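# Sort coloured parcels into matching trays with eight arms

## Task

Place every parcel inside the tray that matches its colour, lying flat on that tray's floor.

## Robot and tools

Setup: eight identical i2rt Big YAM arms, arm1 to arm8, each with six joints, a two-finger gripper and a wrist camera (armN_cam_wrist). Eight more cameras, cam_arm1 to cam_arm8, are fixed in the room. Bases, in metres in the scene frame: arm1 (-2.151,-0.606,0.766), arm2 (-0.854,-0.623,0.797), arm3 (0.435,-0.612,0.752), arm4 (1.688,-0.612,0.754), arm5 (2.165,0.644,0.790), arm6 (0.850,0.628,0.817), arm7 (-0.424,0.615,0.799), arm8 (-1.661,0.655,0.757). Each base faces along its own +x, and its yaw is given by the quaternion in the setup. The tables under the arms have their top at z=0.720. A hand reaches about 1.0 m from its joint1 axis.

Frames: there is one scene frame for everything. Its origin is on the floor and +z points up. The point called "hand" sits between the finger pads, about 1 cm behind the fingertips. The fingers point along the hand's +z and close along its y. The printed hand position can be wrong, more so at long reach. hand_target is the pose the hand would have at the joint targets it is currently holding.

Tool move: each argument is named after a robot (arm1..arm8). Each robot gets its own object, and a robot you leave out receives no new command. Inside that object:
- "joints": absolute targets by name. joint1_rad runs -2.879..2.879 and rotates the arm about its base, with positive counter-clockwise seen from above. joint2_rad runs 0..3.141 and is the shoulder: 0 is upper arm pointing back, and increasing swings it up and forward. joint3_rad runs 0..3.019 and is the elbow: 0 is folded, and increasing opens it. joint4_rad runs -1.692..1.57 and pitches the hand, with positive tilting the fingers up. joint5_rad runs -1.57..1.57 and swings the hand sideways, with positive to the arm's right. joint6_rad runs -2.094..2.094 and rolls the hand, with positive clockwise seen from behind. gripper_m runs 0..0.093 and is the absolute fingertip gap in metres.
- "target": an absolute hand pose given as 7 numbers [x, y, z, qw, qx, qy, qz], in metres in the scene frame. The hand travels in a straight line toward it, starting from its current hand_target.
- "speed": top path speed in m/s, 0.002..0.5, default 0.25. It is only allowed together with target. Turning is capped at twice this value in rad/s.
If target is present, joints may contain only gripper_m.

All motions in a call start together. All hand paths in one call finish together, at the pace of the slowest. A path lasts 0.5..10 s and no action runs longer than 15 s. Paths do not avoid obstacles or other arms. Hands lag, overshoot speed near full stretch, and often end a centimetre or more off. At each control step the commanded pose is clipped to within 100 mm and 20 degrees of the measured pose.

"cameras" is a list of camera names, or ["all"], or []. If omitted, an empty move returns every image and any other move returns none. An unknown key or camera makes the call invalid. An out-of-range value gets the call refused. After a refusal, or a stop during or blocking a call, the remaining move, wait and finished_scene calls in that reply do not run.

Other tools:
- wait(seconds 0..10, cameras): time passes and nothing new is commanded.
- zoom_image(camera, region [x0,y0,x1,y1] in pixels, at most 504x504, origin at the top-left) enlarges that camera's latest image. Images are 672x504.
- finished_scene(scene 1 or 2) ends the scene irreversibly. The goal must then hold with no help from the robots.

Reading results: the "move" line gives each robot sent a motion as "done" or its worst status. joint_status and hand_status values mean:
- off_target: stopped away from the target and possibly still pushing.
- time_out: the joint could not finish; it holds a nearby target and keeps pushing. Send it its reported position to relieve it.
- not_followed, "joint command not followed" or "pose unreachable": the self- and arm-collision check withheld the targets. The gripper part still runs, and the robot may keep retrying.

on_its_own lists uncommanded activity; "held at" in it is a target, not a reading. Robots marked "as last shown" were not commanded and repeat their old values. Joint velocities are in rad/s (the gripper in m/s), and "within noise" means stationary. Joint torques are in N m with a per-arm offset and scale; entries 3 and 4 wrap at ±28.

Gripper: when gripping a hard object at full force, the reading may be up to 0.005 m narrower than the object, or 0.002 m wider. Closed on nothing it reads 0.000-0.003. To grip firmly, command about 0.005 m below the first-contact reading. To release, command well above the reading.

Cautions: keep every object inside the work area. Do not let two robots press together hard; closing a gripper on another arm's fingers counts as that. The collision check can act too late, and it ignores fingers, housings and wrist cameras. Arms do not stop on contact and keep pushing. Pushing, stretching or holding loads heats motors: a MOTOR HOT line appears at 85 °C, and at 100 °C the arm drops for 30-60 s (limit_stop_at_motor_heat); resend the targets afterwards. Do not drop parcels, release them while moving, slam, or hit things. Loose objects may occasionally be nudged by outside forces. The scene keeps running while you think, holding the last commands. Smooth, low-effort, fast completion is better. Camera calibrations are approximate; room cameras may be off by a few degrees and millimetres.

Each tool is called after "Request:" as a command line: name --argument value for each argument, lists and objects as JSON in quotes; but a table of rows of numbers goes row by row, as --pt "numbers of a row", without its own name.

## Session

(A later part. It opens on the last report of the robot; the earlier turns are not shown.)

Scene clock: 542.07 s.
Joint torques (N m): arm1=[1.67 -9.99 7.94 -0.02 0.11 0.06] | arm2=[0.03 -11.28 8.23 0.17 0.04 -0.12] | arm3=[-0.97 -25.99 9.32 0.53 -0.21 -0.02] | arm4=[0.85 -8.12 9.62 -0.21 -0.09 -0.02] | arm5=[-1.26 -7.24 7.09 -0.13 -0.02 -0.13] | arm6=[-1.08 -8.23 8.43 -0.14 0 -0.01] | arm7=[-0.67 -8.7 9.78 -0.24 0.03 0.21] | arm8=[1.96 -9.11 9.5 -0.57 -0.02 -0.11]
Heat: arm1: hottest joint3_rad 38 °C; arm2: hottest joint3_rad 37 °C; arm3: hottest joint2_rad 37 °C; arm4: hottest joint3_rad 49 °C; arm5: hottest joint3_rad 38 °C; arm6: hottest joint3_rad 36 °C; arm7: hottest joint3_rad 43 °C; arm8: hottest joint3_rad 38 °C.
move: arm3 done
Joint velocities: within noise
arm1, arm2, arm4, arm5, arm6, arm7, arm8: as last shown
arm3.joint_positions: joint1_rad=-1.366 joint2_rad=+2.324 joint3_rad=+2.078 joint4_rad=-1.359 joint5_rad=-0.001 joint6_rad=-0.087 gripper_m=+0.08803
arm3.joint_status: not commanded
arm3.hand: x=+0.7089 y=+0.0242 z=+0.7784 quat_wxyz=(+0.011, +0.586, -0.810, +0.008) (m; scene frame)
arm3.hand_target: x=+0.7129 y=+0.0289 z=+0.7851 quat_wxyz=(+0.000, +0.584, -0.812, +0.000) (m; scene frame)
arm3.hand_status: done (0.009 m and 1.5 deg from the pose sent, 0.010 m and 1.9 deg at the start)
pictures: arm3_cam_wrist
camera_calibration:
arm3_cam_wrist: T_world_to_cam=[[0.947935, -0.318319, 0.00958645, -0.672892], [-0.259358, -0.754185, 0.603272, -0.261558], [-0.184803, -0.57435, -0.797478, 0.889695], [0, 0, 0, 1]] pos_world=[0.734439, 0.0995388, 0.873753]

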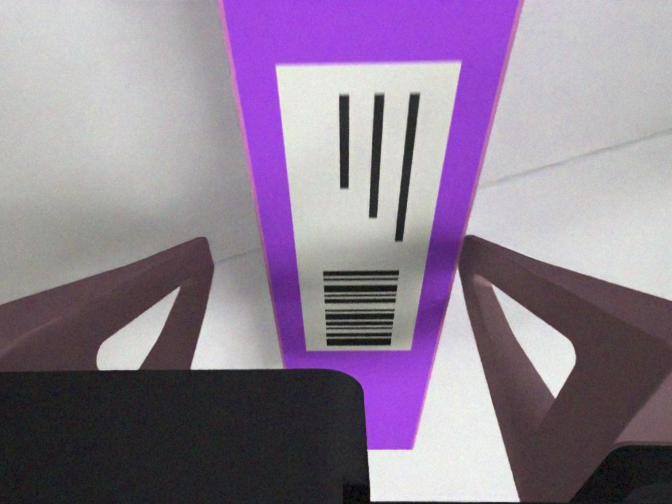

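Request:
move --arm3 '{"target":[0.718,0.029,0.770,0,-0.584,0.812,0],"speed":0.08}' --cameras '[]'

Request:
move --arm3 '{"joints":{"gripper_m":0.048}}' --cameras '[]'

Request:
move --arm3 '{"target":[0.713,0.025,0.89,0,-0.584,0.812,0],"speed":0.15}' --cameras '[]'

Request:
move --arm3 '{"target":[0.596,-0.268,1.03,0,-0.584,0.812,0],"speed":0.25}' --cameras '[]'

Request:
move --arm3 '{"joints":{"joint1_rad":0.265,"joint6_rad":-0.346}}' --cameras '[]'

Request:
move --arm3 '{"target":[-0.195,-0.378,0.93,0,1,0,0],"speed":0.25}' --cameras '["arm3_cam_wrist"]'

Request:
move --arm3 '{"target":[-0.195,-0.378,0.82,0,1,0,0],"speed":0.15}' --cameras '[]'

Request:
move --arm3 '{"target":[-0.195,-0.378,0.78,0,1,0,0],"speed":0.06}' --cameras '[]'

Scene clock: 557.20 s.
Joint torques (N m): arm1=[1.61 -9.7 7.99 -0.13 0.1 0.06] | arm2=[0.03 -11.28 8.21 0.17 0.04 -0.12] | arm3=[-1.49 -24.47 8.76 0.55 -0.21 -0.1] | arm4=[0.85 -8.12 9.63 -0.21 -0.09 -0.03] | arm5=[-1.38 -7.59 7.05 -0.08 -0.07 -0.14] | arm6=[-1.14 -8.29 8.42 -0.14 0 -0.01] | arm7=[-0.67 -8.82 9.73 -0.25 0.03 0.19] | arm8=[2.2 -9.47 9.51 -0.55 -0.02 -0.09]
Heat: arm1: hottest joint3_rad 38 °C; arm2: hottest joint3_rad 37 °C; arm3: hottest joint2_rad 37 °C; arm4: hottest joint3_rad 49 °C; arm5: hottest joint3_rad 38 °C; arm6: hottest joint3_rad 36 °C; arm7: hottest joint3_rad 43 °C; arm8: hottest joint3_rad 38 °C.
move: arm3 off_target
Joint velocities: within noise
arm1, arm2, arm4, arm8: as last shown
arm3.joint_positions: joint1_rad=-1.366 joint2_rad=+2.324 joint3_rad=+2.078 joint4_rad=-1.334 joint5_rad=-0.001 joint6_rad=-0.087 gripper_m=+0.08803
arm3.joint_status: not commanded
arm3.hand: x=+0.7113 y=+0.0298 z=+0.7783 quat_wxyz=(+0.000, +0.586, -0.810, +0.001) (m; scene frame)
arm3.hand_target: x=+0.7178 y=+0.0288 z=+0.7701 quat_wxyz=(+0.000, +0.584, -0.812, +0.000) (m; scene frame)
arm3.hand_status: off_target (0.011 m and 0.3 deg from the pose sent, 0.013 m and 1.5 deg at the start)
arm5.joint_positions: joint1_rad=+1.558 joint2_rad=+1.323 joint3_rad=+1.251 joint4_rad=-1.484 joint5_rad=+0.000 joint6_rad=+0.094 gripper_m=+0.08788
arm5.joint_status: not commanded
arm5.hand: x=+2.0609 y=+0.2774 z=+1.0289 quat_wxyz=(+0.003, +0.824, +0.566, -0.003) (m; scene frame)
arm5.hand_target: x=+2.0580 y=+0.2799 z=+1.0301 quat_wxyz=(+0.000, +0.824, +0.566, +0.000) (m; scene frame)
arm5.hand_status: not commanded
arm6.joint_positions: joint1_rad=-1.150 joint2_rad=+1.357 joint3_rad=+1.193 joint4_rad=-1.414 joint5_rad=+0.001 joint6_rad=+0.111 gripper_m=+0.08789
arm6.joint_status: not commanded
arm6.hand: x=+0.7749 y=+0.2532 z=+1.0239 quat_wxyz=(+0.003, -0.807, -0.590, -0.003) (m; scene frame)
arm6.hand_target: x=+0.7731 y=+0.2560 z=+1.0299 quat_wxyz=(+0.000, -0.812, -0.584, +0.000) (m; scene frame)
arm6.hand_status: not commanded
arm7.joint_positions: joint1_rad=-1.019 joint2_rad=+1.355 joint3_rad=+1.265 joint4_rad=-1.449 joint5_rad=-0.002 joint6_rad=+0.214 gripper_m=+0.09010
arm7.joint_status: not commanded
arm7.hand: x=-0.4585 y=+0.2206 z=+1.0332 quat_wxyz=(-0.011, -0.805, -0.593, +0.009) (m; scene frame)
arm7.hand_target: x=-0.4598 y=+0.2241 z=+1.0293 quat_wxyz=(-0.003, -0.809, -0.588, +0.003) (m; scene frame)
arm7.hand_status: not commanded
pictures: none
No camera images: "cameras" was empty.

Scene clock: 557.80 s.
Joint torques (N m): arm1=[1.9 -9.47 7.97 -0.25 0.12 0.07] | arm2=[0.03 -11.22 8.23 0.17 0.04 -0.12] | arm3=[-1.38 -24.47 8.72 0.65 -0.2 -0.1] | arm4=[0.79 -8.12 9.63 -0.21 -0.09 -0.02] | arm5=[-1.61 -7.12 7.1 -0.14 -0.04 -0.15] | arm6=[-1.14 -8.35 8.43 -0.16 0 0] | arm7=[-0.56 -8.7 9.73 -0.21 0.03 0.21] | arm8=[2.14 -9.23 9.57 -0.57 -0.05 -0.08]
Heat: arm1: hottest joint3_rad 38 °C; arm2: hottest joint3_rad 37 °C; arm3: hottest joint2_rad 37 °C; arm4: hottest joint3_rad 49 °C; arm5: hottest joint3_rad 38 °C; arm6: hottest joint3_rad 36 °C; arm7: hottest joint3_rad 43 °C; arm8: hottest joint3_rad 38 °C.
move: arm3 off_target
Joint velocities: within noise
arm1, arm2, arm4, arm5, arm6, arm7, arm8: as last shown
arm3.joint_positions: joint1_rad=-1.366 joint2_rad=+2.324 joint3_rad=+2.078 joint4_rad=-1.334 joint5_rad=+0.000 joint6_rad=-0.087 gripper_m=+0.05820
arm3.joint_status: gripper_m off_target (ended at +0.05823, target +0.04800)
arm3.hand: x=+0.7114 y=+0.0298 z=+0.7783 quat_wxyz=(+0.000, +0.586, -0.810, +0.002) (m; scene frame)
arm3.hand_target: x=+0.7179 y=+0.0288 z=+0.7701 quat_wxyz=(+0.000, +0.584, -0.812, +0.000) (m; scene frame)
arm3.hand_status: not commanded
pictures: none
No camera images: "cameras" was empty.

Scene clock: 559.50 s.
Joint torques (N m): arm1=[1.55 -9.47 8.03 -0.12 0.12 0.06] | arm2=[0.03 -11.28 8.21 0.17 0.04 -0.11] | arm3=[-1.08 -27.46 14.3 -0.4 -0.21 -0.06] | arm4=[0.85 -8.12 9.63 -0.21 -0.09 -0.02] | arm5=[-1.26 -7.94 7.15 0.02 -0.02 -0.13] | arm6=[-1.08 -8.29 8.43 -0.14 -0.01 0] | arm7=[-0.67 -9 9.76 -0.2 0.03 0.21] | arm8=[2.2 -9.23 9.55 -0.51 -0.03 -0.08]
Heat: arm1: hottest joint3_rad 37 °C; arm2: hottest joint3_rad 37 °C; arm3: hottest joint2_rad 37 °C; arm4: hottest joint3_rad 49 °C; arm5: hottest joint3_rad 38 °C; arm6: hottest joint3_rad 36 °C; arm7: hottest joint3_rad 43 °C; arm8: hottest joint3_rad 38 °C.
move: arm3 off_target
Joint velocities: within noise
arm1, arm2, arm4, arm5, arm6, arm7, arm8: as last shown
arm3.joint_positions: joint1_rad=-1.366 joint2_rad=+2.282 joint3_rad=+2.184 joint4_rad=-1.558 joint5_rad=+0.000 joint6_rad=-0.087 gripper_m=+0.05820
arm3.joint_status: not commanded
arm3.hand: x=+0.7036 y=+0.0122 z=+0.8476 quat_wxyz=(+0.032, +0.585, -0.810, +0.021) (m; scene frame)
arm3.hand_target: x=+0.7121 y=+0.0229 z=+0.8899 quat_wxyz=(+0.000, +0.584, -0.812, +0.000) (m; scene frame)
arm3.hand_status: off_target (0.045 m and 4.4 deg from the pose sent, 0.112 m and 0.3 deg at the start)
pictures: none
No camera images: "cameras" was empty.

Scene clock: 561.70 s.
Joint torques (N m): arm1=[1.55 -9.93 7.95 -0.1 0.11 0.05] | arm2=[0.03 -11.22 8.23 0.17 0.04 -0.12] | arm3=[-1.85 -12.34 9.42 -0.21 -0.2 -0.24] | arm4=[0.79 -8.12 9.63 -0.21 -0.09 -0.03] | arm5=[-1.79 -7.71 7.05 -0.1 -0.03 -0.15] | arm6=[-1.08 -8.35 8.43 -0.16 0 0] | arm7=[-0.73 -8.7 9.72 -0.18 0.04 0.2] | arm8=[2.14 -9.17 9.55 -0.54 0.01 -0.1]
Heat: arm1: hottest joint3_rad 37 °C; arm2: hottest joint3_rad 37 °C; arm3: hottest joint2_rad 37 °C; arm4: hottest joint3_rad 49 °C; arm5: hottest joint3_rad 38 °C; arm6: hottest joint3_rad 36 °C; arm7: hottest joint3_rad 43 °C; arm8: hottest joint3_rad 38 °C.
move: arm3 done
Joint velocities: within noise
arm1, arm4, arm5, arm6, arm7: as last shown
arm2.joint_positions: joint1_rad=-2.113 joint2_rad=+1.332 joint3_rad=+1.243 joint4_rad=-1.465 joint5_rad=+0.001 joint6_rad=+0.371 gripper_m=+0.08792
arm2.joint_status: not commanded
arm2.hand: x=-0.4966 y=-0.4861 z=+1.0324 quat_wxyz=(-0.008, -0.002, -1.000, -0.003) (m; scene frame)
arm2.hand_target: x=-0.4989 y=-0.4880 z=+1.0300 quat_wxyz=(+0.000, +0.000, -1.000, +0.000) (m; scene frame)
arm2.hand_status: not commanded
arm3.joint_positions: joint1_rad=-1.383 joint2_rad=+1.349 joint3_rad=+1.355 joint4_rad=-1.584 joint5_rad=+0.000 joint6_rad=-0.098 gripper_m=+0.05820
arm3.joint_status: not commanded
arm3.hand: x=+0.5922 y=-0.2625 z=+1.0259 quat_wxyz=(-0.001, +0.584, -0.812, +0.001) (m; scene frame)
arm3.hand_target: x=+0.5959 y=-0.2680 z=+1.0299 quat_wxyz=(+0.000, +0.584, -0.812, +0.000) (m; scene frame)
arm3.hand_status: done (0.008 m and 0.2 deg from the pose sent, 0.351 m and 4.4 deg at the start)
arm8.joint_positions: joint1_rad=+0.336 joint2_rad=+1.331 joint3_rad=+1.347 joint4_rad=-1.570 joint5_rad=-0.001 joint6_rad=+0.106 gripper_m=+0.08793
arm8.joint_status: not commanded
arm8.hand: x=-1.7637 y=+0.2856 z=+1.0324 quat_wxyz=(-0.006, -0.827, -0.562, +0.006) (m; scene frame)
arm8.hand_target: x=-1.7620 y=+0.2889 z=+1.0300 quat_wxyz=(+0.000, -0.824, -0.566, +0.000) (m; scene frame)
arm8.hand_status: not commanded
pictures: none
No camera images: "cameras" was empty.

Scene clock: 563.63 s.
Joint torques (N m): arm1=[1.67 -9.76 7.92 -0.12 0.12 0.07] | arm2=[0.03 -11.28 8.23 0.16 0.04 -0.12] | arm3=[0.26 -12.45 9.39 -0.29 -0.17 -0.2] | arm4=[0.85 -8.12 9.63 -0.21 -0.09 -0.03] | arm5=[-1.44 -8 6.97 -0.03 -0.08 -0.17] | arm6=[-1.14 -8.35 8.42 -0.16 0 -0.01] | arm7=[-0.67 -8.82 9.81 -0.28 0.03 0.21] | arm8=[1.96 -9.35 9.54 -0.57 -0.02 -0.1]
Heat: arm1: hottest joint3_rad 37 °C; arm2: hottest joint3_rad 37 °C; arm3: hottest joint2_rad 37 °C; arm4: hottest joint3_rad 49 °C; arm5: hottest joint3_rad 38 °C; arm6: hottest joint3_rad 36 °C; arm7: hottest joint3_rad 43 °C; arm8: hottest joint3_rad 38 °C.
move: arm3 done
Joint velocities: within noise
arm1.joint_positions: joint1_rad=-0.008 joint2_rad=+1.401 joint3_rad=+1.391 joint4_rad=-1.544 joint5_rad=+0.006 joint6_rad=-0.049 gripper_m=+0.08791
arm1.joint_status: not commanded
arm1.hand: x=-1.7797 y=-0.7767 z=+1.0346 quat_wxyz=(-0.010, -0.190, -0.982, +0.010) (m; scene frame)
arm1.hand_target: x=-1.7832 y=-0.7718 z=+1.0297 quat_wxyz=(+0.002, -0.189, -0.982, +0.007) (m; scene frame)
arm1.hand_status: not commanded
arm2, arm5, arm6, arm7, arm8: as last shown
arm3.joint_positions: joint1_rad=+0.253 joint2_rad=+1.349 joint3_rad=+1.355 joint4_rad=-1.584 joint5_rad=-0.002 joint6_rad=-0.331 gripper_m=+0.05820
arm3.joint_status: all done
arm3.hand: x=+0.0733 y=-0.4786 z=+1.0217 quat_wxyz=(-0.001, +1.000, -0.013, +0.006) (m; scene frame)
arm3.hand_target: x=+0.0748 y=-0.4841 z=+1.0257 quat_wxyz=(+0.000, +1.000, +0.000, +0.006) (m; scene frame)
arm3.hand_status: not commanded
arm4.joint_positions: joint1_rad=-0.009 joint2_rad=+1.320 joint3_rad=+1.350 joint4_rad=-1.581 joint5_rad=-0.015 joint6_rad=+0.028 gripper_m=+0.08794
arm4.joint_status: not commanded
arm4.hand: x=+1.9127 y=-0.2997 z=+1.0281 quat_wxyz=(+0.002, +0.442, -0.897, -0.010) (m; scene frame)
arm4.hand_target: x=+1.9074 y=-0.3012 z=+1.0242 quat_wxyz=(+0.011, +0.449, -0.893, -0.005) (m; scene frame)
arm4.hand_status: not commanded
pictures: none
No camera images: "cameras" was empty.

Scene clock: 565.93 s.
Joint torques (N m): arm1=[2.02 -9.82 7.98 -0.09 0.12 0.07] | arm2=[0.03 -11.22 8.23 0.17 0.04 -0.11] | arm3=[-0.79 -23.24 14.46 -0.42 -0.3 -0.22] | arm4=[0.85 -8.12 9.63 -0.23 -0.09 -0.02] | arm5=[-1.32 -7 7.04 -0.08 -0.04 -0.15] | arm6=[-1.08 -8.35 8.43 -0.16 0 0] | arm7=[-0.62 -8.82 9.81 -0.2 0.03 0.2] | arm8=[2.08 -9.23 9.51 -0.51 -0.02 -0.1]
Heat: arm1: hottest joint3_rad 37 °C; arm2: hottest joint3_rad 37 °C; arm3: hottest joint2_rad 37 °C; arm4: hottest joint3_rad 49 °C; arm5: hottest joint3_rad 38 °C; arm6: hottest joint3_rad 36 °C; arm7: hottest joint3_rad 43 °C; arm8: hottest joint3_rad 38 °C.
move: arm3 off_target
Joint velocities: within noise
arm1, arm2, arm4, arm5, arm6, arm7, arm8: as last shown
arm3.joint_positions: joint1_rad=+0.253 joint2_rad=+2.151 joint3_rad=+2.144 joint4_rad=-1.601 joint5_rad=-0.003 joint6_rad=-0.342 gripper_m=+0.05820
arm3.joint_status: not commanded
arm3.hand: x=-0.1828 y=-0.3824 z=+0.9110 quat_wxyz=(+0.005, +1.000, -0.008, +0.020) (m; scene frame)
arm3.hand_target: x=-0.1939 y=-0.3784 z=+0.9300 quat_wxyz=(+0.000, +1.000, +0.000, -0.001) (m; scene frame)
arm3.hand_status: off_target (0.023 m and 2.5 deg from the pose sent, 0.301 m and 1.6 deg at the start)
pictures: arm3_cam_wrist
camera_calibration:
arm3_cam_wrist: T_world_to_cam=[[0.0203432, 0.999793, 0.000271723, 0.384655], [0.788957, -0.0162202, 0.614234, -0.415689], [0.614111, -0.0122811, -0.789124, 0.950441], [0, 0, 0, 1]] pos_world=[-0.263541, -0.379646, 1.00524]

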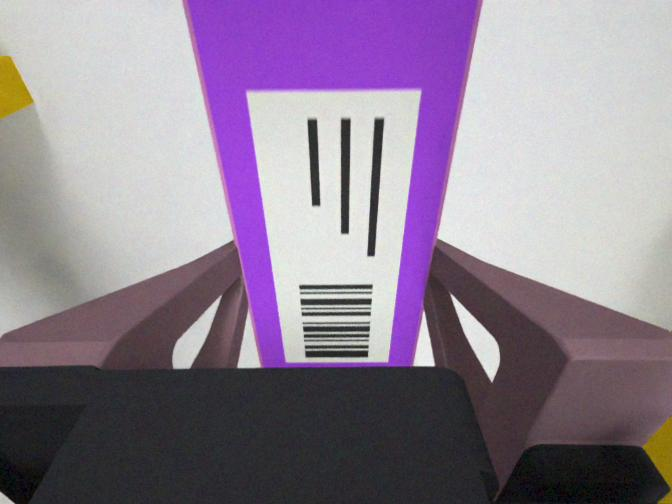

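Scene clock: 567.37 s.
Joint torques (N m): arm1=[1.85 -9.93 7.95 -0.16 0.09 0.07] | arm2=[0.03 -11.28 8.21 0.17 0.04 -0.12] | arm3=[-0.79 -24.76 9.5 0.59 -0.3 -0.2] | arm4=[0.85 -8.18 9.63 -0.2 -0.09 -0.02] | arm5=[-1.61 -7.94 7.16 -0.21 -0.05 -0.18] | arm6=[-1.08 -8.35 8.44 -0.16 0 -0.01] | arm7=[-0.62 -8.88 9.73 -0.24 0.04 0.22] | arm8=[2.02 -9.23 9.5 -0.55 -0.03 -0.09]
Heat: arm1: hottest joint3_rad 37 °C; arm2: hottest joint3_rad 37 °C; arm3: hottest joint2_rad 37 °C; arm4: hottest joint3_rad 49 °C; arm5: hottest joint3_rad 38 °C; arm6: hottest joint3_rad 36 °C; arm7: hottest joint3_rad 43 °C; arm8: hottest joint3_rad 38 °C.
move: arm3 done
Joint velocities: within noise
arm1, arm2, arm4, arm5, arm6, arm7, arm8: as last shown
arm3.joint_positions: joint1_rad=+0.253 joint2_rad=+2.194 joint3_rad=+1.973 joint4_rad=-1.366 joint5_rad=-0.003 joint6_rad=-0.342 gripper_m=+0.05820
arm3.joint_status: not commanded
arm3.hand: x=-0.1896 y=-0.3792 z=+0.8179 quat_wxyz=(+0.001, +1.000, -0.008, +0.010) (m; scene frame)
arm3.hand_target: x=-0.1949 y=-0.3780 z=+0.8200 quat_wxyz=(+0.000, +1.000, +0.000, +0.000) (m; scene frame)
arm3.hand_status: done (0.006 m and 1.5 deg from the pose sent, 0.092 m and 2.5 deg at the start)
pictures: none
No camera images: "cameras" was empty.

Scene clock: 568.67 s.
Joint torques (N m): arm1=[1.9 -9.76 7.95 0.01 0.13 0.07] | arm2=[0.03 -11.28 8.23 0.17 0.04 -0.11] | arm3=[-0.73 -23.53 9.07 0.62 -0.3 -0.2] | arm4=[0.85 -8.12 9.63 -0.21 -0.09 -0.03] | arm5=[-1.79 -7 6.97 0.05 -0.02 -0.13] | arm6=[-1.08 -8.29 8.43 -0.13 0 -0.01] | arm7=[-0.79 -8.7 9.77 -0.24 0.04 0.22] | arm8=[2.08 -9.47 9.55 -0.59 -0.03 -0.1]
Heat: arm1: hottest joint3_rad 37 °C; arm2: hottest joint3_rad 37 °C; arm3: hottest joint2_rad 37 °C; arm4: hottest joint3_rad 49 °C; arm5: hottest joint3_rad 38 °C; arm6: hottest joint3_rad 36 °C; arm7: hottest joint3_rad 43 °C; arm8: hottest joint3_rad 38 °C.
move: arm3 done
Joint velocities: within noise
arm1, arm2, arm4, arm5, arm6, arm7, arm8: as last shown
arm3.joint_positions: joint1_rad=+0.253 joint2_rad=+2.220 joint3_rad=+1.922 joint4_rad=-1.282 joint5_rad=-0.003 joint6_rad=-0.342 gripper_m=+0.05820
arm3.joint_status: not commanded
arm3.hand: x=-0.1906 y=-0.3785 z=+0.7827 quat_wxyz=(+0.000, +1.000, -0.008, +0.006) (m; scene frame)
arm3.hand_target: x=-0.1950 y=-0.3780 z=+0.7802 quat_wxyz=(+0.000, +1.000, +0.000, +0.000) (m; scene frame)
arm3.hand_status: done (0.005 m and 1.1 deg from the pose sent, 0.038 m and 1.5 deg at the start)
pictures: none
No camera images: "cameras" was empty.

Request:
move --arm3 '{"target":[-0.195,-0.378,0.775,0,1,0,0],"speed":0.05}'

Request:
move --arm3 '{"joints":{"gripper_m":0.088}}'

Request:
move --arm3 '{"target":[-0.19,-0.378,0.92,0,1,0,0],"speed":0.2}'

Request:
move --arm3 '{"target":[0.075,-0.48,1.03,0,1,0,0],"speed":0.25}'

Request:
move --arm2 '{"target":[-0.21,-0.38,0.87,0,0,1,0],"speed":0.25}' --cameras '["arm2_cam_wrist","cam_arm2"]'

Scene clock: 592.40 s.
Joint torques (N m): arm1=[1.79 -9.7 7.84 -0.14 0.14 0.05] | arm2=[0.03 -11.28 8.23 0.17 0.04 -0.11] | arm3=[-0.67 -23.47 8.59 0.65 -0.31 -0.21] | arm4=[0.85 -8.12 9.63 -0.21 -0.09 -0.02] | arm5=[-1.55 -7.47 7.04 -0.02 -0.05 -0.14] | arm6=[-1.08 -8.29 8.43 -0.14 0 0] | arm7=[-0.62 -8.82 9.73 -0.27 0.03 0.21] | arm8=[2.02 -9.29 9.46 -0.55 -0.03 -0.11]
Heat: arm1: hottest joint3_rad 37 °C; arm2: hottest joint3_rad 37 °C; arm3: hottest joint2_rad 39 °C; arm4: hottest joint3_rad 48 °C; arm5: hottest joint3_rad 38 °C; arm6: hottest joint3_rad 36 °C; arm7: hottest joint3_rad 43 °C; arm8: hottest joint3_rad 38 °C.
move: arm3 done
Joint velocities: within noise
arm1, arm2, arm4, arm8: as last shown
arm3.joint_positions: joint1_rad=+0.253 joint2_rad=+2.220 joint3_rad=+1.922 joint4_rad=-1.272 joint5_rad=-0.003 joint6_rad=-0.342 gripper_m=+0.05820
arm3.joint_status: not commanded
arm3.hand: x=-0.1929 y=-0.3777 z=+0.7827 quat_wxyz=(-0.002, +1.000, -0.008, +0.001) (m; scene frame)
arm3.hand_target: x=-0.1950 y=-0.3780 z=+0.7752 quat_wxyz=(+0.000, +1.000, +0.000, +0.000) (m; scene frame)
arm3.hand_status: done (0.008 m and 0.9 deg from the pose sent, 0.009 m and 1.1 deg at the start)
arm5.joint_positions: joint1_rad=+1.558 joint2_rad=+1.323 joint3_rad=+1.251 joint4_rad=-1.484 joint5_rad=+0.000 joint6_rad=+0.094 gripper_m=+0.08788
arm5.joint_status: not commanded
arm5.hand: x=+2.0609 y=+0.2774 z=+1.0289 quat_wxyz=(+0.003, +0.824, +0.566, -0.003) (m; scene frame)
arm5.hand_target: x=+2.0580 y=+0.2799 z=+1.0301 quat_wxyz=(+0.000, +0.824, +0.566, +0.000) (m; scene frame)
arm5.hand_status: not commanded
arm6.joint_positions: joint1_rad=-1.150 joint2_rad=+1.357 joint3_rad=+1.193 joint4_rad=-1.414 joint5_rad=+0.001 joint6_rad=+0.111 gripper_m=+0.08789
arm6.joint_status: not commanded
arm6.hand: x=+0.7749 y=+0.2532 z=+1.0239 quat_wxyz=(+0.003, -0.807, -0.590, -0.003) (m; scene frame)
arm6.hand_target: x=+0.7731 y=+0.2560 z=+1.0299 quat_wxyz=(+0.000, -0.812, -0.584, +0.000) (m; scene frame)
arm6.hand_status: not commanded
arm7.joint_positions: joint1_rad=-1.019 joint2_rad=+1.355 joint3_rad=+1.265 joint4_rad=-1.449 joint5_rad=-0.002 joint6_rad=+0.214 gripper_m=+0.09010
arm7.joint_status: not commanded
arm7.hand: x=-0.4585 y=+0.2206 z=+1.0332 quat_wxyz=(-0.011, -0.805, -0.593, +0.009) (m; scene frame)
arm7.hand_target: x=-0.4598 y=+0.2241 z=+1.0293 quat_wxyz=(-0.003, -0.809, -0.588, +0.003) (m; scene frame)
arm7.hand_status: not commanded
camera_calibration:
arm1_cam_wrist: T_world_to_cam=[[-0.387674, -0.921737, 0.0104789, -1.41556], [-0.764396, 0.32781, 0.555192, -1.67543], [-0.515176, 0.207224, -0.831656, 0.231147], [0, 0, 0, 1]] pos_world=[-1.71039, -0.803451, 1.13725]
arm2_cam_wrist: T_world_to_cam=[[-0.00900055, -0.999942, 0.00592504, -0.497857], [-0.821114, 0.0107723, 0.570662, -0.987285], [-0.570693, 0.000271134, -0.821164, 0.68506], [0, 0, 0, 1]] pos_world=[-0.424196, -0.487379, 1.1289]
arm3_cam_wrist: T_world_to_cam=[[0.0203421, 0.999709, 0.012979, 0.370207], [0.8111, -0.0240916, 0.584411, -0.304148], [0.584553, -0.0013609, -0.811354, 0.871293], [0, 0, 0, 1]] pos_world=[-0.270153, -0.376241, 0.879869]
arm4_cam_wrist: T_world_to_cam=[[0.8011, -0.598484, -0.00747536, -1.70647], [-0.485517, -0.657091, 0.576632, 0.143622], [-0.350017, -0.45831, -0.81697, 1.49684], [0, 0, 0, 1]] pos_world=[1.9607, -0.240902, 1.1273]
arm5_cam_wrist: T_world_to_cam=[[-0.929133, 0.369734, 0.00274664, 1.81051], [0.306779, 0.766739, 0.563913, -1.41753], [0.206392, 0.524793, -0.825829, 0.402915], [0, 0, 0, 1]] pos_world=[2.03392, 0.206016, 1.12713]
arm6_cam_wrist: T_world_to_cam=[[-0.954896, 0.296819, 0.00851581, 0.654621], [0.246234, 0.77548, 0.581377, -0.976588], [0.16596, 0.557251, -0.81359, 0.68767], [0, 0, 0, 1]] pos_world=[0.751439, 0.179816, 1.12167]
arm7_cam_wrist: T_world_to_cam=[[-0.959173, 0.282743, 0.00658432, -0.512101], [0.240153, 0.801953, 0.546991, -0.625634], [0.149378, 0.52624, -0.837113, 0.938539], [0, 0, 0, 1]] pos_world=[-0.481142, 0.152625, 1.13125]
arm8_cam_wrist: T_world_to_cam=[[-0.927817, 0.372781, -0.0137705, -1.72767], [0.297004, 0.760543, 0.577377, -0.285107], [0.225708, 0.53161, -0.816362, 1.20962], [0, 0, 0, 1]] pos_world=[-1.7913, 0.217834, 1.12831]

Scene clock: 593.03 s.
Joint torques (N m): arm1=[1.79 -9.64 7.92 -0.21 0.11 0.05] | arm2=[0.03 -11.28 8.21 0.17 0.04 -0.11] | arm3=[-0.67 -23.41 8.59 0.64 -0.29 -0.21] | arm4=[0.79 -8.12 9.63 -0.21 -0.09 -0.02] | arm5=[-1.55 -7.36 7.05 -0.02 -0.05 -0.16] | arm6=[-1.14 -8.29 8.4 -0.16 0 0] | arm7=[-0.67 -8.82 9.73 -0.23 0.04 0.19] | arm8=[2.14 -9.35 9.55 -0.57 -0.04 -0.08]
Heat: arm1: hottest joint3_rad 37 °C; arm2: hottest joint3_rad 37 °C; arm3: hottest joint2_rad 39 °C; arm4: hottest joint3_rad 48 °C; arm5: hottest joint3_rad 38 °C; arm6: hottest joint3_rad 36 °C; arm7: hottest joint3_rad 43 °C; arm8: hottest joint3_rad 38 °C.
move: arm3 done
Joint velocities: within noise
arm1, arm2, arm4, arm5, arm6, arm7, arm8: as last shown
arm3.joint_positions: joint1_rad=+0.253 joint2_rad=+2.220 joint3_rad=+1.922 joint4_rad=-1.272 joint5_rad=-0.003 joint6_rad=-0.342 gripper_m=+0.08789
arm3.joint_status: all done
arm3.hand: x=-0.1929 y=-0.3777 z=+0.7827 quat_wxyz=(-0.002, +1.000, -0.008, +0.001) (m; scene frame)
arm3.hand_target: x=-0.1949 y=-0.3779 z=+0.7752 quat_wxyz=(+0.000, +1.000, +0.000, +0.000) (m; scene frame)
arm3.hand_status: not commanded
camera_calibration:
arm1_cam_wrist: T_world_to_cam=[[-0.387674, -0.921737, 0.0104789, -1.41556], [-0.764396, 0.32781, 0.555192, -1.67543], [-0.515176, 0.207224, -0.831656, 0.231147], [0, 0, 0, 1]] pos_world=[-1.71039, -0.803451, 1.13725]
arm2_cam_wrist: T_world_to_cam=[[-0.00900055, -0.999942, 0.00592504, -0.497857], [-0.821114, 0.0107723, 0.570662, -0.987285], [-0.570693, 0.000271134, -0.821164, 0.68506], [0, 0, 0, 1]] pos_world=[-0.424196, -0.487379, 1.1289]
arm3_cam_wrist: T_world_to_cam=[[0.0203421, 0.999709, 0.012979, 0.370207], [0.8111, -0.0240916, 0.584411, -0.304148], [0.584553, -0.0013609, -0.811354, 0.871293], [0, 0, 0, 1]] pos_world=[-0.270153, -0.376241, 0.879869]
arm4_cam_wrist: T_world_to_cam=[[0.8011, -0.598484, -0.00747536, -1.70647], [-0.485517, -0.657091, 0.576632, 0.143622], [-0.350017, -0.45831, -0.81697, 1.49684], [0, 0, 0, 1]] pos_world=[1.9607, -0.240902, 1.1273]
arm5_cam_wrist: T_world_to_cam=[[-0.929133, 0.369734, 0.00274664, 1.81051], [0.306779, 0.766739, 0.563913, -1.41753], [0.206392, 0.524793, -0.825829, 0.402915], [0, 0, 0, 1]] pos_world=[2.03392, 0.206016, 1.12713]
arm6_cam_wrist: T_world_to_cam=[[-0.954896, 0.296819, 0.00851581, 0.654621], [0.246234, 0.77548, 0.581377, -0.976588], [0.16596, 0.557251, -0.81359, 0.68767], [0, 0, 0, 1]] pos_world=[0.751439, 0.179816, 1.12167]
arm7_cam_wrist: T_world_to_cam=[[-0.959173, 0.282743, 0.00658432, -0.512101], [0.240153, 0.801953, 0.546991, -0.625634], [0.149378, 0.52624, -0.837113, 0.938539], [0, 0, 0, 1]] pos_world=[-0.481142, 0.152625, 1.13125]
arm8_cam_wrist: T_world_to_cam=[[-0.927817, 0.372781, -0.0137705, -1.72767], [0.297004, 0.760543, 0.577377, -0.285107], [0.225708, 0.53161, -0.816362, 1.20962], [0, 0, 0, 1]] pos_world=[-1.7913, 0.217834, 1.12831]

Scene clock: 594.70 s.
Joint torques (N m): arm1=[1.73 -9.7 8.01 -0.1 0.11 0.05] | arm2=[0.03 -11.28 8.23 0.17 0.04 -0.12] | arm3=[-1.14 -24.47 14.19 -0.62 -0.27 -0.22] | arm4=[0.85 -8.12 9.63 -0.21 -0.09 -0.03] | arm5=[-1.55 -7.71 7.08 -0.08 -0.07 -0.09] | arm6=[-1.14 -8.29 8.42 -0.16 0.01 0] | arm7=[-0.56 -8.7 9.76 -0.27 0.03 0.21] | arm8=[2.2 -9.41 9.55 -0.61 -0.02 -0.09]
Heat: arm1: hottest joint3_rad 37 °C; arm2: hottest joint3_rad 37 °C; arm3: hottest joint2_rad 39 °C; arm4: hottest joint3_rad 48 °C; arm5: hottest joint3_rad 38 °C; arm6: hottest joint3_rad 36 °C; arm7: hottest joint3_rad 43 °C; arm8: hottest joint3_rad 38 °C.
move: arm3 off_target
Joint velocities: within noise
arm1, arm2, arm4, arm5, arm6, arm7, arm8: as last shown
arm3.joint_positions: joint1_rad=+0.253 joint2_rad=+2.144 joint3_rad=+2.089 joint4_rad=-1.563 joint5_rad=-0.003 joint6_rad=-0.344 gripper_m=+0.08797
arm3.joint_status: not commanded
arm3.hand: x=-0.1782 y=-0.3840 z=+0.8944 quat_wxyz=(+0.007, +1.000, -0.007, +0.025) (m; scene frame)
arm3.hand_target: x=-0.1887 y=-0.3784 z=+0.9199 quat_wxyz=(-0.001, +1.000, +0.000, +0.000) (m; scene frame)
arm3.hand_status: off_target (0.029 m and 3.0 deg from the pose sent, 0.137 m and 0.9 deg at the start; pose on its path clipped on 6 of 50 steps)
camera_calibration:
arm1_cam_wrist: T_world_to_cam=[[-0.387674, -0.921737, 0.0104789, -1.41556], [-0.764396, 0.32781, 0.555192, -1.67543], [-0.515176, 0.207224, -0.831656, 0.231147], [0, 0, 0, 1]] pos_world=[-1.71039, -0.803451, 1.13725]
arm2_cam_wrist: T_world_to_cam=[[-0.00900055, -0.999942, 0.00592504, -0.497857], [-0.821114, 0.0107723, 0.570662, -0.987285], [-0.570693, 0.000271134, -0.821164, 0.68506], [0, 0, 0, 1]] pos_world=[-0.424196, -0.487379, 1.1289]
arm3_cam_wrist: T_world_to_cam=[[0.017835, 0.999835, -0.00345901, 0.389137], [0.783334, -0.011823, 0.621488, -0.414894], [0.621345, -0.0137938, -0.783416, 0.930077], [0, 0, 0, 1]] pos_world=[-0.259838, -0.381149, 0.987835]
arm4_cam_wrist: T_world_to_cam=[[0.8011, -0.598484, -0.00747536, -1.70647], [-0.485517, -0.657091, 0.576632, 0.143622], [-0.350017, -0.45831, -0.81697, 1.49684], [0, 0, 0, 1]] pos_world=[1.9607, -0.240902, 1.1273]
arm5_cam_wrist: T_world_to_cam=[[-0.929133, 0.369734, 0.00274664, 1.81051], [0.306779, 0.766739, 0.563913, -1.41753], [0.206392, 0.524793, -0.825829, 0.402915], [0, 0, 0, 1]] pos_world=[2.03392, 0.206016, 1.12713]
arm6_cam_wrist: T_world_to_cam=[[-0.954896, 0.296819, 0.00851581, 0.654621], [0.246234, 0.77548, 0.581377, -0.976588], [0.16596, 0.557251, -0.81359, 0.68767], [0, 0, 0, 1]] pos_world=[0.751439, 0.179816, 1.12167]
arm7_cam_wrist: T_world_to_cam=[[-0.959173, 0.282743, 0.00658432, -0.512101], [0.240153, 0.801953, 0.546991, -0.625634], [0.149378, 0.52624, -0.837113, 0.938539], [0, 0, 0, 1]] pos_world=[-0.481142, 0.152625, 1.13125]
arm8_cam_wrist: T_world_to_cam=[[-0.927817, 0.372781, -0.0137705, -1.72767], [0.297004, 0.760543, 0.577377, -0.285107], [0.225708, 0.53161, -0.816362, 1.20962], [0, 0, 0, 1]] pos_world=[-1.7913, 0.217834, 1.12831]

Scene clock: 596.80 s.
Joint torques (N m): arm1=[1.67 -9.64 7.95 -0.14 0.12 0.08] | arm2=[0.03 -11.28 8.21 0.18 0.04 -0.12] | arm3=[-0.79 -12.34 9.26 -0.21 -0.3 -0.19] | arm4=[0.79 -8.12 9.62 -0.21 -0.09 -0.02] | arm5=[-1.61 -7.65 7.04 -0.01 -0.04 -0.12] | arm6=[-1.2 -8.23 8.43 -0.16 0.01 -0.01] | arm7=[-0.56 -8.7 9.76 -0.21 0.04 0.21] | arm8=[2.08 -9.29 9.55 -0.57 -0.02 -0.1]
Heat: arm1: hottest joint3_rad 37 °C; arm2: hottest joint3_rad 37 °C; arm3: hottest joint2_rad 39 °C; arm4: hottest joint3_rad 48 °C; arm5: hottest joint3_rad 38 °C; arm6: hottest joint3_rad 36 °C; arm7: hottest joint3_rad 43 °C; arm8: hottest joint3_rad 38 °C.
move: arm3 done
Joint velocities: within noise
arm1, arm4, arm5, arm6, arm7: as last shown
arm2.joint_positions: joint1_rad=-2.113 joint2_rad=+1.332 joint3_rad=+1.243 joint4_rad=-1.465 joint5_rad=+0.001 joint6_rad=+0.371 gripper_m=+0.08792
arm2.joint_status: not commanded
arm2.hand: x=-0.4966 y=-0.4861 z=+1.0324 quat_wxyz=(-0.008, -0.002, -1.000, -0.003) (m; scene frame)
arm2.hand_target: x=-0.4989 y=-0.4880 z=+1.0300 quat_wxyz=(+0.000, +0.000, -1.000, +0.000) (m; scene frame)
arm2.hand_status: not commanded
arm3.joint_positions: joint1_rad=+0.253 joint2_rad=+1.344 joint3_rad=+1.364 joint4_rad=-1.584 joint5_rad=-0.003 joint6_rad=-0.344 gripper_m=+0.08797
arm3.joint_status: not commanded
arm3.hand: x=+0.0717 y=-0.4784 z=+1.0270 quat_wxyz=(-0.003, +1.000, -0.006, -0.001) (m; scene frame)
arm3.hand_target: x=+0.0750 y=-0.4800 z=+1.0300 quat_wxyz=(+0.000, +1.000, +0.000, +0.000) (m; scene frame)
arm3.hand_status: done (0.005 m and 0.8 deg from the pose sent, 0.303 m and 3.0 deg at the start)
arm8.joint_positions: joint1_rad=+0.336 joint2_rad=+1.331 joint3_rad=+1.347 joint4_rad=-1.570 joint5_rad=-0.001 joint6_rad=+0.106 gripper_m=+0.08793
arm8.joint_status: not commanded
arm8.hand: x=-1.7637 y=+0.2856 z=+1.0324 quat_wxyz=(-0.006, -0.827, -0.562, +0.006) (m; scene frame)
arm8.hand_target: x=-1.7620 y=+0.2889 z=+1.0300 quat_wxyz=(+0.000, -0.824, -0.566, +0.000) (m; scene frame)
arm8.hand_status: not commanded
camera_calibration:
arm1_cam_wrist: T_world_to_cam=[[-0.387674, -0.921737, 0.0104789, -1.41556], [-0.764396, 0.32781, 0.555192, -1.67543], [-0.515176, 0.207224, -0.831656, 0.231147], [0, 0, 0, 1]] pos_world=[-1.71039, -0.803451, 1.13725]
arm2_cam_wrist: T_world_to_cam=[[-0.00900055, -0.999942, 0.00592504, -0.497857], [-0.821114, 0.0107723, 0.570662, -0.987285], [-0.570693, 0.000271134, -0.821164, 0.68506], [0, 0, 0, 1]] pos_world=[-0.424196, -0.487379, 1.1289]
arm3_cam_wrist: T_world_to_cam=[[0.0177075, 0.999734, 0.0147541, 0.460712], [0.814093, -0.0229832, 0.58028, -0.65948], [0.580465, 0.00173587, -0.814284, 0.919566], [0, 0, 0, 1]] pos_world=[-0.00505569, -0.477342, 1.12467]
arm4_cam_wrist: T_world_to_cam=[[0.8011, -0.598484, -0.00747536, -1.70647], [-0.485517, -0.657091, 0.576632, 0.143622], [-0.350017, -0.45831, -0.81697, 1.49684], [0, 0, 0, 1]] pos_world=[1.9607, -0.240902, 1.1273]
arm5_cam_wrist: T_world_to_cam=[[-0.929133, 0.369734, 0.00274664, 1.81051], [0.306779, 0.766739, 0.563913, -1.41753], [0.206392, 0.524793, -0.825829, 0.402915], [0, 0, 0, 1]] pos_world=[2.03392, 0.206016, 1.12713]
arm6_cam_wrist: T_world_to_cam=[[-0.954896, 0.296819, 0.00851581, 0.654621], [0.246234, 0.77548, 0.581377, -0.976588], [0.16596, 0.557251, -0.81359, 0.68767], [0, 0, 0, 1]] pos_world=[0.751439, 0.179816, 1.12167]
arm7_cam_wrist: T_world_to_cam=[[-0.959173, 0.282743, 0.00658432, -0.512101], [0.240153, 0.801953, 0.546991, -0.625634], [0.149378, 0.52624, -0.837113, 0.938539], [0, 0, 0, 1]] pos_world=[-0.481142, 0.152625, 1.13125]
arm8_cam_wrist: T_world_to_cam=[[-0.927817, 0.372781, -0.0137705, -1.72767], [0.297004, 0.760543, 0.577377, -0.285107], [0.225708, 0.53161, -0.816362, 1.20962], [0, 0, 0, 1]] pos_world=[-1.7913, 0.217834, 1.12831]

Scene clock: 599.20 s.
Joint torques (N m): arm1=[1.44 -9.93 7.88 -0.03 0.12 0.06] | arm2=[-0.26 -24.59 11.71 0.2 0.05 -0.15] | arm3=[-0.62 -12.34 9.29 -0.25 -0.29 -0.19] | arm4=[0.85 -8.18 9.63 -0.21 -0.09 -0.02] | arm5=[-1.67 -7.65 6.97 -0.03 -0.02 -0.14] | arm6=[-1.14 -8.29 8.42 -0.14 0 -0.01] | arm7=[-0.62 -8.64 9.76 -0.24 0.03 0.2] | arm8=[2.08 -9.23 9.57 -0.54 -0.02 -0.1]
Heat: arm1: hottest joint3_rad 37 °C; arm2: hottest joint3_rad 38 °C; arm3: hottest joint2_rad 38 °C; arm4: hottest joint3_rad 48 °C; arm5: hottest joint3_rad 38 °C; arm6: hottest joint3_rad 36 °C; arm7: hottest joint3_rad 43 °C; arm8: hottest joint3_rad 38 °C.
move: arm2 off_target
Joint velocities: within noise
arm1.joint_positions: joint1_rad=-0.008 joint2_rad=+1.401 joint3_rad=+1.391 joint4_rad=-1.544 joint5_rad=+0.006 joint6_rad=-0.049 gripper_m=+0.08791
arm1.joint_status: not commanded
arm1.hand: x=-1.7797 y=-0.7767 z=+1.0346 quat_wxyz=(-0.010, -0.190, -0.982, +0.010) (m; scene frame)
arm1.hand_target: x=-1.7832 y=-0.7718 z=+1.0297 quat_wxyz=(+0.002, -0.189, -0.982, +0.007) (m; scene frame)
arm1.hand_status: not commanded
arm2.joint_positions: joint1_rad=-2.113 joint2_rad=+2.227 joint3_rad=+2.028 joint4_rad=-1.388 joint5_rad=+0.001 joint6_rad=+0.371 gripper_m=+0.08792
arm2.joint_status: not commanded
arm2.hand: x=-0.2221 y=-0.3802 z=+0.8651 quat_wxyz=(+0.008, -0.002, -1.000, +0.003) (m; scene frame)
arm2.hand_target: x=-0.2105 y=-0.3803 z=+0.8701 quat_wxyz=(-0.001, +0.000, -1.000, +0.000) (m; scene frame)
arm2.hand_status: off_target (0.013 m and 1.0 deg from the pose sent, 0.346 m and 1.0 deg at the start)
arm3, arm5, arm6, arm7, arm8: as last shown
arm4.joint_positions: joint1_rad=-0.009 joint2_rad=+1.320 joint3_rad=+1.350 joint4_rad=-1.581 joint5_rad=-0.015 joint6_rad=+0.028 gripper_m=+0.08794
arm4.joint_status: not commanded
arm4.hand: x=+1.9127 y=-0.2997 z=+1.0281 quat_wxyz=(+0.002, +0.442, -0.897, -0.010) (m; scene frame)
arm4.hand_target: x=+1.9074 y=-0.3012 z=+1.0242 quat_wxyz=(+0.011, +0.449, -0.893, -0.005) (m; scene frame)
arm4.hand_status: not commanded
pictures: arm2_cam_wrist, cam_arm2
camera_calibration:
arm2_cam_wrist: T_world_to_cam=[[-0.00862428, -0.999796, 0.0182446, -0.398991], [-0.802848, 0.0177999, 0.595918, -0.682628], [-0.596121, -0.00950831, -0.802838, 0.679108], [0, 0, 0, 1]] pos_world=[-0.146657, -0.380302, 0.959284]

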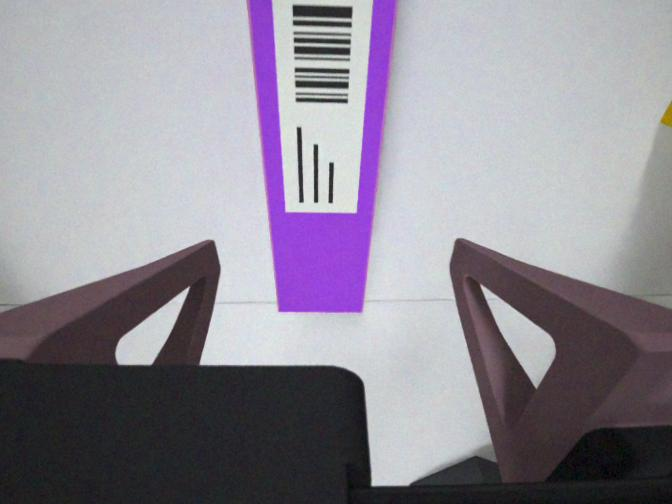

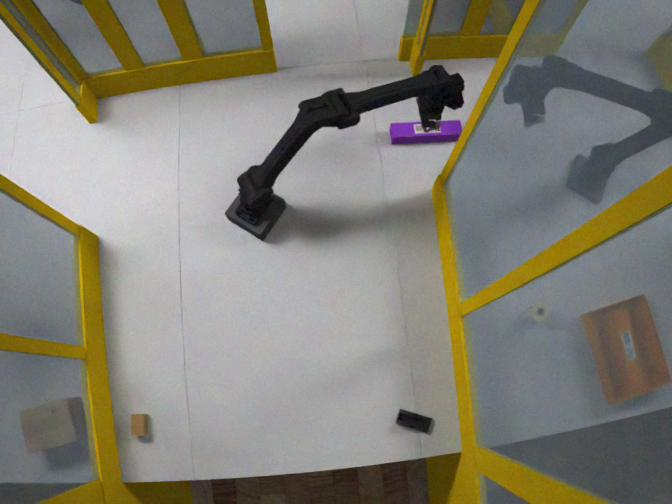

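Request:
move --arm2 '{"target":[-0.2,-0.369,0.80,0,0,1,0],"speed":0.15}' --cameras '["arm2_cam_wrist"]'

Scene clock: 606.40 s.
Joint torques (N m): arm1=[1.49 -9.93 8.01 -0.18 0.11 0.05] | arm2=[0.5 -25.76 10.48 0.85 0.04 -0.06] | arm3=[-0.91 -12.45 9.26 -0.25 -0.29 -0.19] | arm4=[0.85 -8.18 9.63 -0.21 -0.09 -0.03] | arm5=[-1.03 -8.06 7.05 0.02 -0.02 -0.12] | arm6=[-1.14 -8.35 8.42 -0.14 0 -0.01] | arm7=[-0.62 -8.7 9.77 -0.25 0.04 0.2] | arm8=[2.14 -9.23 9.54 -0.49 -0.04 -0.1]
Heat: arm1: hottest joint3_rad 37 °C; arm2: hottest joint3_rad 38 °C; arm3: hottest joint2_rad 37 °C; arm4: hottest joint3_rad 48 °C; arm5: hottest joint3_rad 38 °C; arm6: hottest joint3_rad 36 °C; arm7: hottest joint3_rad 43 °C; arm8: hottest joint3_rad 38 °C.
move: arm2 off_target
Joint velocities: arm1=[within noise] | arm2=[within noise] | arm3=[-0.005 0.005 -0.007 -0.012 0.037 -0.168 0] | arm4=[within noise] | arm5=[within noise] | arm6=[within noise] | arm7=[within noise] | arm8=[within noise]
arm1, arm3, arm4, arm5, arm6, arm7, arm8: as last shown
arm2.joint_positions: joint1_rad=-2.113 joint2_rad=+2.331 joint3_rad=+2.028 joint4_rad=-1.300 joint5_rad=+0.001 joint6_rad=+0.371 gripper_m=+0.08792
arm2.joint_status: not commanded
arm2.hand: x=-0.2114 y=-0.3760 z=+0.7956 quat_wxyz=(+0.015, -0.002, -1.000, +0.006) (m; scene frame)
arm2.hand_target: x=-0.2005 y=-0.3692 z=+0.8003 quat_wxyz=(+0.000, +0.000, -1.000, +0.000) (m; scene frame)
arm2.hand_status: off_target (0.014 m and 1.9 deg from the pose sent, 0.070 m and 1.0 deg at the start)
pictures: arm2_cam_wrist
camera_calibration:
arm2_cam_wrist: T_world_to_cam=[[-0.00827024, -0.999676, 0.0240892, -0.397913], [-0.793889, 0.0212114, 0.607692, -0.638951], [-0.608006, -0.0140984, -0.793807, 0.618352], [0, 0, 0, 1]] pos_world=[-0.134585, -0.375513, 0.888723]

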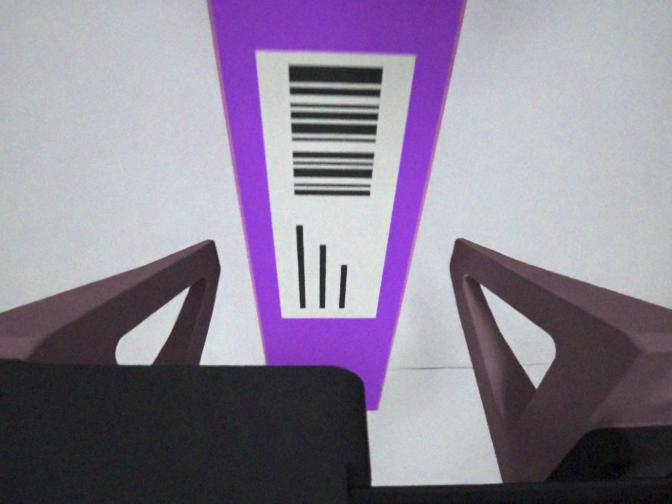

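Centred (parcel ~-5 px, fine; fingers self-centre).

Request:
move --arm2 '{"target":[-0.2,-0.373,0.773,0,0,1,0],"speed":0.08}'

Request:
move --arm2 '{"target":[-0.2,-0.373,0.771,0,0,1,0],"speed":0.06}'

Request:
move --arm2 '{"joints":{"gripper_m":0.048}}' --cameras '["arm2_cam_wrist"]'

Scene clock: 612.87 s.
Joint torques (N m): arm1=[1.55 -9.82 7.99 -0.18 0.11 0.07] | arm2=[0.09 -25.17 7.92 0.94 0.04 -0.11] | arm3=[-0.73 -12.34 9.31 -0.27 -0.3 -0.19] | arm4=[0.85 -8.18 9.62 -0.21 -0.09 -0.02] | arm5=[-1.38 -7.18 7.19 -0.13 -0.01 -0.15] | arm6=[-1.14 -8.29 8.42 -0.16 0 0] | arm7=[-0.62 -8.82 9.77 -0.27 0.04 0.2] | arm8=[2.08 -9.64 9.57 -0.51 -0.02 -0.08]
Heat: arm1: hottest joint3_rad 37 °C; arm2: hottest joint3_rad 38 °C; arm3: hottest joint2_rad 36 °C; arm4: hottest joint3_rad 48 °C; arm5: hottest joint3_rad 38 °C; arm6: hottest joint3_rad 36 °C; arm7: hottest joint3_rad 43 °C; arm8: hottest joint3_rad 38 °C.
move: arm2 off_target
Joint velocities: within noise
arm1, arm3, arm4, arm5, arm6, arm7, arm8: as last shown
arm2.joint_positions: joint1_rad=-2.113 joint2_rad=+2.341 joint3_rad=+2.028 joint4_rad=-1.246 joint5_rad=+0.001 joint6_rad=+0.371 gripper_m=+0.08792
arm2.joint_status: not commanded
arm2.hand: x=-0.2002 y=-0.3716 z=+0.7891 quat_wxyz=(-0.006, -0.002, -1.000, -0.002) (m; scene frame)
arm2.hand_target: x=-0.2004 y=-0.3732 z=+0.7730 quat_wxyz=(+0.000, +0.000, -1.000, +0.000) (m; scene frame)
arm2.hand_status: off_target (0.016 m and 0.7 deg from the pose sent, 0.025 m and 1.9 deg at the start)
camera_calibration:
arm1_cam_wrist: T_world_to_cam=[[-0.387674, -0.921737, 0.0104789, -1.41556], [-0.764396, 0.32781, 0.555192, -1.67543], [-0.515176, 0.207224, -0.831656, 0.231147], [0, 0, 0, 1]] pos_world=[-1.71039, -0.803451, 1.13725]
arm2_cam_wrist: T_world_to_cam=[[-0.00893509, -0.99993, 0.00776867, -0.380771], [-0.818478, 0.0117765, 0.574418, -0.608289], [-0.574469, -0.00122601, -0.818526, 0.650981], [0, 0, 0, 1]] pos_world=[-0.127305, -0.372782, 0.885214]
arm3_cam_wrist: T_world_to_cam=[[0.0177075, 0.999734, 0.0147541, 0.460712], [0.814093, -0.0229832, 0.58028, -0.65948], [0.580465, 0.00173587, -0.814284, 0.919566], [0, 0, 0, 1]] pos_world=[-0.00505569, -0.477342, 1.12467]
arm4_cam_wrist: T_world_to_cam=[[0.8011, -0.598484, -0.00747536, -1.70647], [-0.485517, -0.657091, 0.576632, 0.143622], [-0.350017, -0.45831, -0.81697, 1.49684], [0, 0, 0, 1]] pos_world=[1.9607, -0.240902, 1.1273]
arm5_cam_wrist: T_world_to_cam=[[-0.929133, 0.369734, 0.00274664, 1.81051], [0.306779, 0.766739, 0.563913, -1.41753], [0.206392, 0.524793, -0.825829, 0.402915], [0, 0, 0, 1]] pos_world=[2.03392, 0.206016, 1.12713]
arm6_cam_wrist: T_world_to_cam=[[-0.954896, 0.296819, 0.00851581, 0.654621], [0.246234, 0.77548, 0.581377, -0.976588], [0.16596, 0.557251, -0.81359, 0.68767], [0, 0, 0, 1]] pos_world=[0.751439, 0.179816, 1.12167]
arm7_cam_wrist: T_world_to_cam=[[-0.959173, 0.282743, 0.00658432, -0.512101], [0.240153, 0.801953, 0.546991, -0.625634], [0.149378, 0.52624, -0.837113, 0.938539], [0, 0, 0, 1]] pos_world=[-0.481142, 0.152625, 1.13125]
arm8_cam_wrist: T_world_to_cam=[[-0.927817, 0.372781, -0.0137705, -1.72767], [0.297004, 0.760543, 0.577377, -0.285107], [0.225708, 0.53161, -0.816362, 1.20962], [0, 0, 0, 1]] pos_world=[-1.7913, 0.217834, 1.12831]

Scene clock: 613.83 s.
Joint torques (N m): arm1=[1.73 -9.58 7.88 -0.1 0.12 0.07] | arm2=[0.09 -25 7.8 0.96 0.04 -0.11] | arm3=[-0.67 -12.34 9.26 -0.24 -0.29 -0.19] | arm4=[0.85 -8.12 9.63 -0.21 -0.09 -0.02] | arm5=[-1.55 -7.77 7.06 -0.05 -0.02 -0.13] | arm6=[-1.08 -8.35 8.42 -0.14 0 0] | arm7=[-0.79 -8.76 9.76 -0.18 0.03 0.2] | arm8=[2.14 -9.35 9.52 -0.57 -0.01 -0.1]
Heat: arm1: hottest joint3_rad 37 °C; arm2: hottest joint3_rad 38 °C; arm3: hottest joint2_rad 36 °C; arm4: hottest joint3_rad 48 °C; arm5: hottest joint3_rad 38 °C; arm6: hottest joint3_rad 36 °C; arm7: hottest joint3_rad 43 °C; arm8: hottest joint3_rad 38 °C.
move: arm2 off_target
Joint velocities: within noise
arm1, arm3, arm4, arm5, arm6, arm7, arm8: as last shown
arm2.joint_positions: joint1_rad=-2.113 joint2_rad=+2.341 joint3_rad=+2.028 joint4_rad=-1.242 joint5_rad=+0.001 joint6_rad=+0.371 gripper_m=+0.08792
arm2.joint_status: not commanded
arm2.hand: x=-0.1993 y=-0.3713 z=+0.7891 quat_wxyz=(-0.007, -0.002, -1.000, -0.003) (m; scene frame)
arm2.hand_target: x=-0.2005 y=-0.3732 z=+0.7711 quat_wxyz=(+0.000, +0.000, -1.000, +0.000) (m; scene frame)
arm2.hand_status: off_target (0.018 m and 0.9 deg from the pose sent, 0.018 m and 0.7 deg at the start)
camera_calibration:
arm1_cam_wrist: T_world_to_cam=[[-0.387674, -0.921737, 0.0104789, -1.41556], [-0.764396, 0.32781, 0.555192, -1.67543], [-0.515176, 0.207224, -0.831656, 0.231147], [0, 0, 0, 1]] pos_world=[-1.71039, -0.803451, 1.13725]
arm2_cam_wrist: T_world_to_cam=[[-0.00898774, -0.99994, 0.00629526, -0.379271], [-0.820497, 0.0109731, 0.571546, -0.606056], [-0.571581, -0.0000283275, -0.820546, 0.654112], [0, 0, 0, 1]] pos_world=[-0.126798, -0.372579, 0.885505]
arm3_cam_wrist: T_world_to_cam=[[0.0177075, 0.999734, 0.0147541, 0.460712], [0.814093, -0.0229832, 0.58028, -0.65948], [0.580465, 0.00173587, -0.814284, 0.919566], [0, 0, 0, 1]] pos_world=[-0.00505569, -0.477342, 1.12467]
arm4_cam_wrist: T_world_to_cam=[[0.8011, -0.598484, -0.00747536, -1.70647], [-0.485517, -0.657091, 0.576632, 0.143622], [-0.350017, -0.45831, -0.81697, 1.49684], [0, 0, 0, 1]] pos_world=[1.9607, -0.240902, 1.1273]
arm5_cam_wrist: T_world_to_cam=[[-0.929133, 0.369734, 0.00274664, 1.81051], [0.306779, 0.766739, 0.563913, -1.41753], [0.206392, 0.524793, -0.825829, 0.402915], [0, 0, 0, 1]] pos_world=[2.03392, 0.206016, 1.12713]
arm6_cam_wrist: T_world_to_cam=[[-0.954896, 0.296819, 0.00851581, 0.654621], [0.246234, 0.77548, 0.581377, -0.976588], [0.16596, 0.557251, -0.81359, 0.68767], [0, 0, 0, 1]] pos_world=[0.751439, 0.179816, 1.12167]
arm7_cam_wrist: T_world_to_cam=[[-0.959173, 0.282743, 0.00658432, -0.512101], [0.240153, 0.801953, 0.546991, -0.625634], [0.149378, 0.52624, -0.837113, 0.938539], [0, 0, 0, 1]] pos_world=[-0.481142, 0.152625, 1.13125]
arm8_cam_wrist: T_world_to_cam=[[-0.927817, 0.372781, -0.0137705, -1.72767], [0.297004, 0.760543, 0.577377, -0.285107], [0.225708, 0.53161, -0.816362, 1.20962], [0, 0, 0, 1]] pos_world=[-1.7913, 0.217834, 1.12831]

Scene clock: 614.43 s.
Joint torques (N m): arm1=[1.79 -9.88 7.88 -0.13 0.11 0.05] | arm2=[0.09 -25 7.8 0.94 0.04 -0.11] | arm3=[-0.73 -12.34 9.29 -0.25 -0.29 -0.19] | arm4=[0.85 -8.12 9.63 -0.21 -0.09 -0.02] | arm5=[-1.73 -7.41 7.04 -0.09 -0.06 -0.13] | arm6=[-1.08 -8.29 8.43 -0.14 0.01 0] | arm7=[-0.56 -8.76 9.72 -0.24 0.04 0.2] | arm8=[2.26 -9.23 9.55 -0.59 -0.03 -0.09]
Heat: arm1: hottest joint3_rad 37 °C; arm2: hottest joint3_rad 38 °C; arm3: hottest joint2_rad 36 °C; arm4: hottest joint3_rad 48 °C; arm5: hottest joint3_rad 38 °C; arm6: hottest joint3_rad 36 °C; arm7: hottest joint3_rad 43 °C; arm8: hottest joint3_rad 38 °C.
move: arm2 off_target
Joint velocities: within noise
arm1, arm3, arm4, arm8: as last shown
arm2.joint_positions: joint1_rad=-2.113 joint2_rad=+2.341 joint3_rad=+2.028 joint4_rad=-1.242 joint5_rad=+0.001 joint6_rad=+0.371 gripper_m=+0.05765
arm2.joint_status: gripper_m off_target (ended at +0.05768, target +0.04800)
arm2.hand: x=-0.1993 y=-0.3713 z=+0.7891 quat_wxyz=(-0.007, -0.002, -1.000, -0.003) (m; scene frame)
arm2.hand_target: x=-0.2005 y=-0.3733 z=+0.7712 quat_wxyz=(+0.000, +0.000, -1.000, +0.000) (m; scene frame)
arm2.hand_status: not commanded
arm5.joint_positions: joint1_rad=+1.558 joint2_rad=+1.323 joint3_rad=+1.251 joint4_rad=-1.484 joint5_rad=+0.000 joint6_rad=+0.094 gripper_m=+0.08788
arm5.joint_status: not commanded
arm5.hand: x=+2.0609 y=+0.2774 z=+1.0289 quat_wxyz=(+0.003, +0.824, +0.566, -0.003) (m; scene frame)
arm5.hand_target: x=+2.0580 y=+0.2799 z=+1.0301 quat_wxyz=(+0.000, +0.824, +0.566, +0.000) (m; scene frame)
arm5.hand_status: not commanded
arm6.joint_positions: joint1_rad=-1.150 joint2_rad=+1.357 joint3_rad=+1.193 joint4_rad=-1.414 joint5_rad=+0.001 joint6_rad=+0.111 gripper_m=+0.08789
arm6.joint_status: not commanded
arm6.hand: x=+0.7749 y=+0.2532 z=+1.0239 quat_wxyz=(+0.003, -0.807, -0.590, -0.003) (m; scene frame)
arm6.hand_target: x=+0.7731 y=+0.2560 z=+1.0299 quat_wxyz=(+0.000, -0.812, -0.584, +0.000) (m; scene frame)
arm6.hand_status: not commanded
arm7.joint_positions: joint1_rad=-1.019 joint2_rad=+1.355 joint3_rad=+1.265 joint4_rad=-1.449 joint5_rad=-0.002 joint6_rad=+0.214 gripper_m=+0.09010
arm7.joint_status: not commanded
arm7.hand: x=-0.4585 y=+0.2206 z=+1.0332 quat_wxyz=(-0.011, -0.805, -0.593, +0.009) (m; scene frame)
arm7.hand_target: x=-0.4598 y=+0.2241 z=+1.0293 quat_wxyz=(-0.003, -0.809, -0.588, +0.003) (m; scene frame)
arm7.hand_status: not commanded
pictures: arm2_cam_wrist
camera_calibration:
arm2_cam_wrist: T_world_to_cam=[[-0.00898774, -0.99994, 0.00629526, -0.379271], [-0.820497, 0.0109731, 0.571546, -0.606056], [-0.571581, -0.0000283275, -0.820546, 0.654112], [0, 0, 0, 1]] pos_world=[-0.126798, -0.372579, 0.885505]

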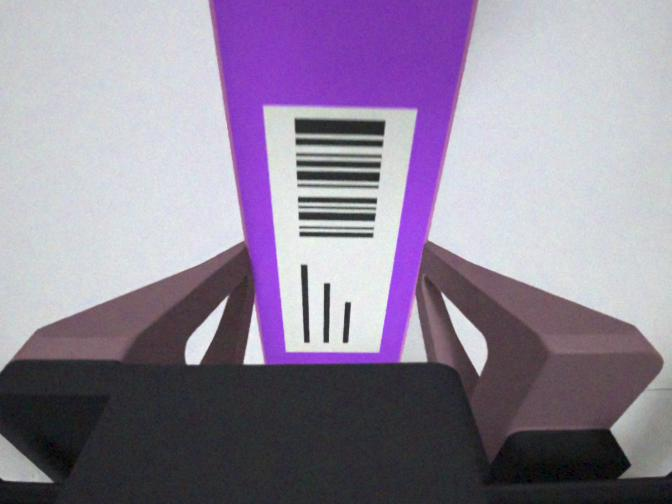

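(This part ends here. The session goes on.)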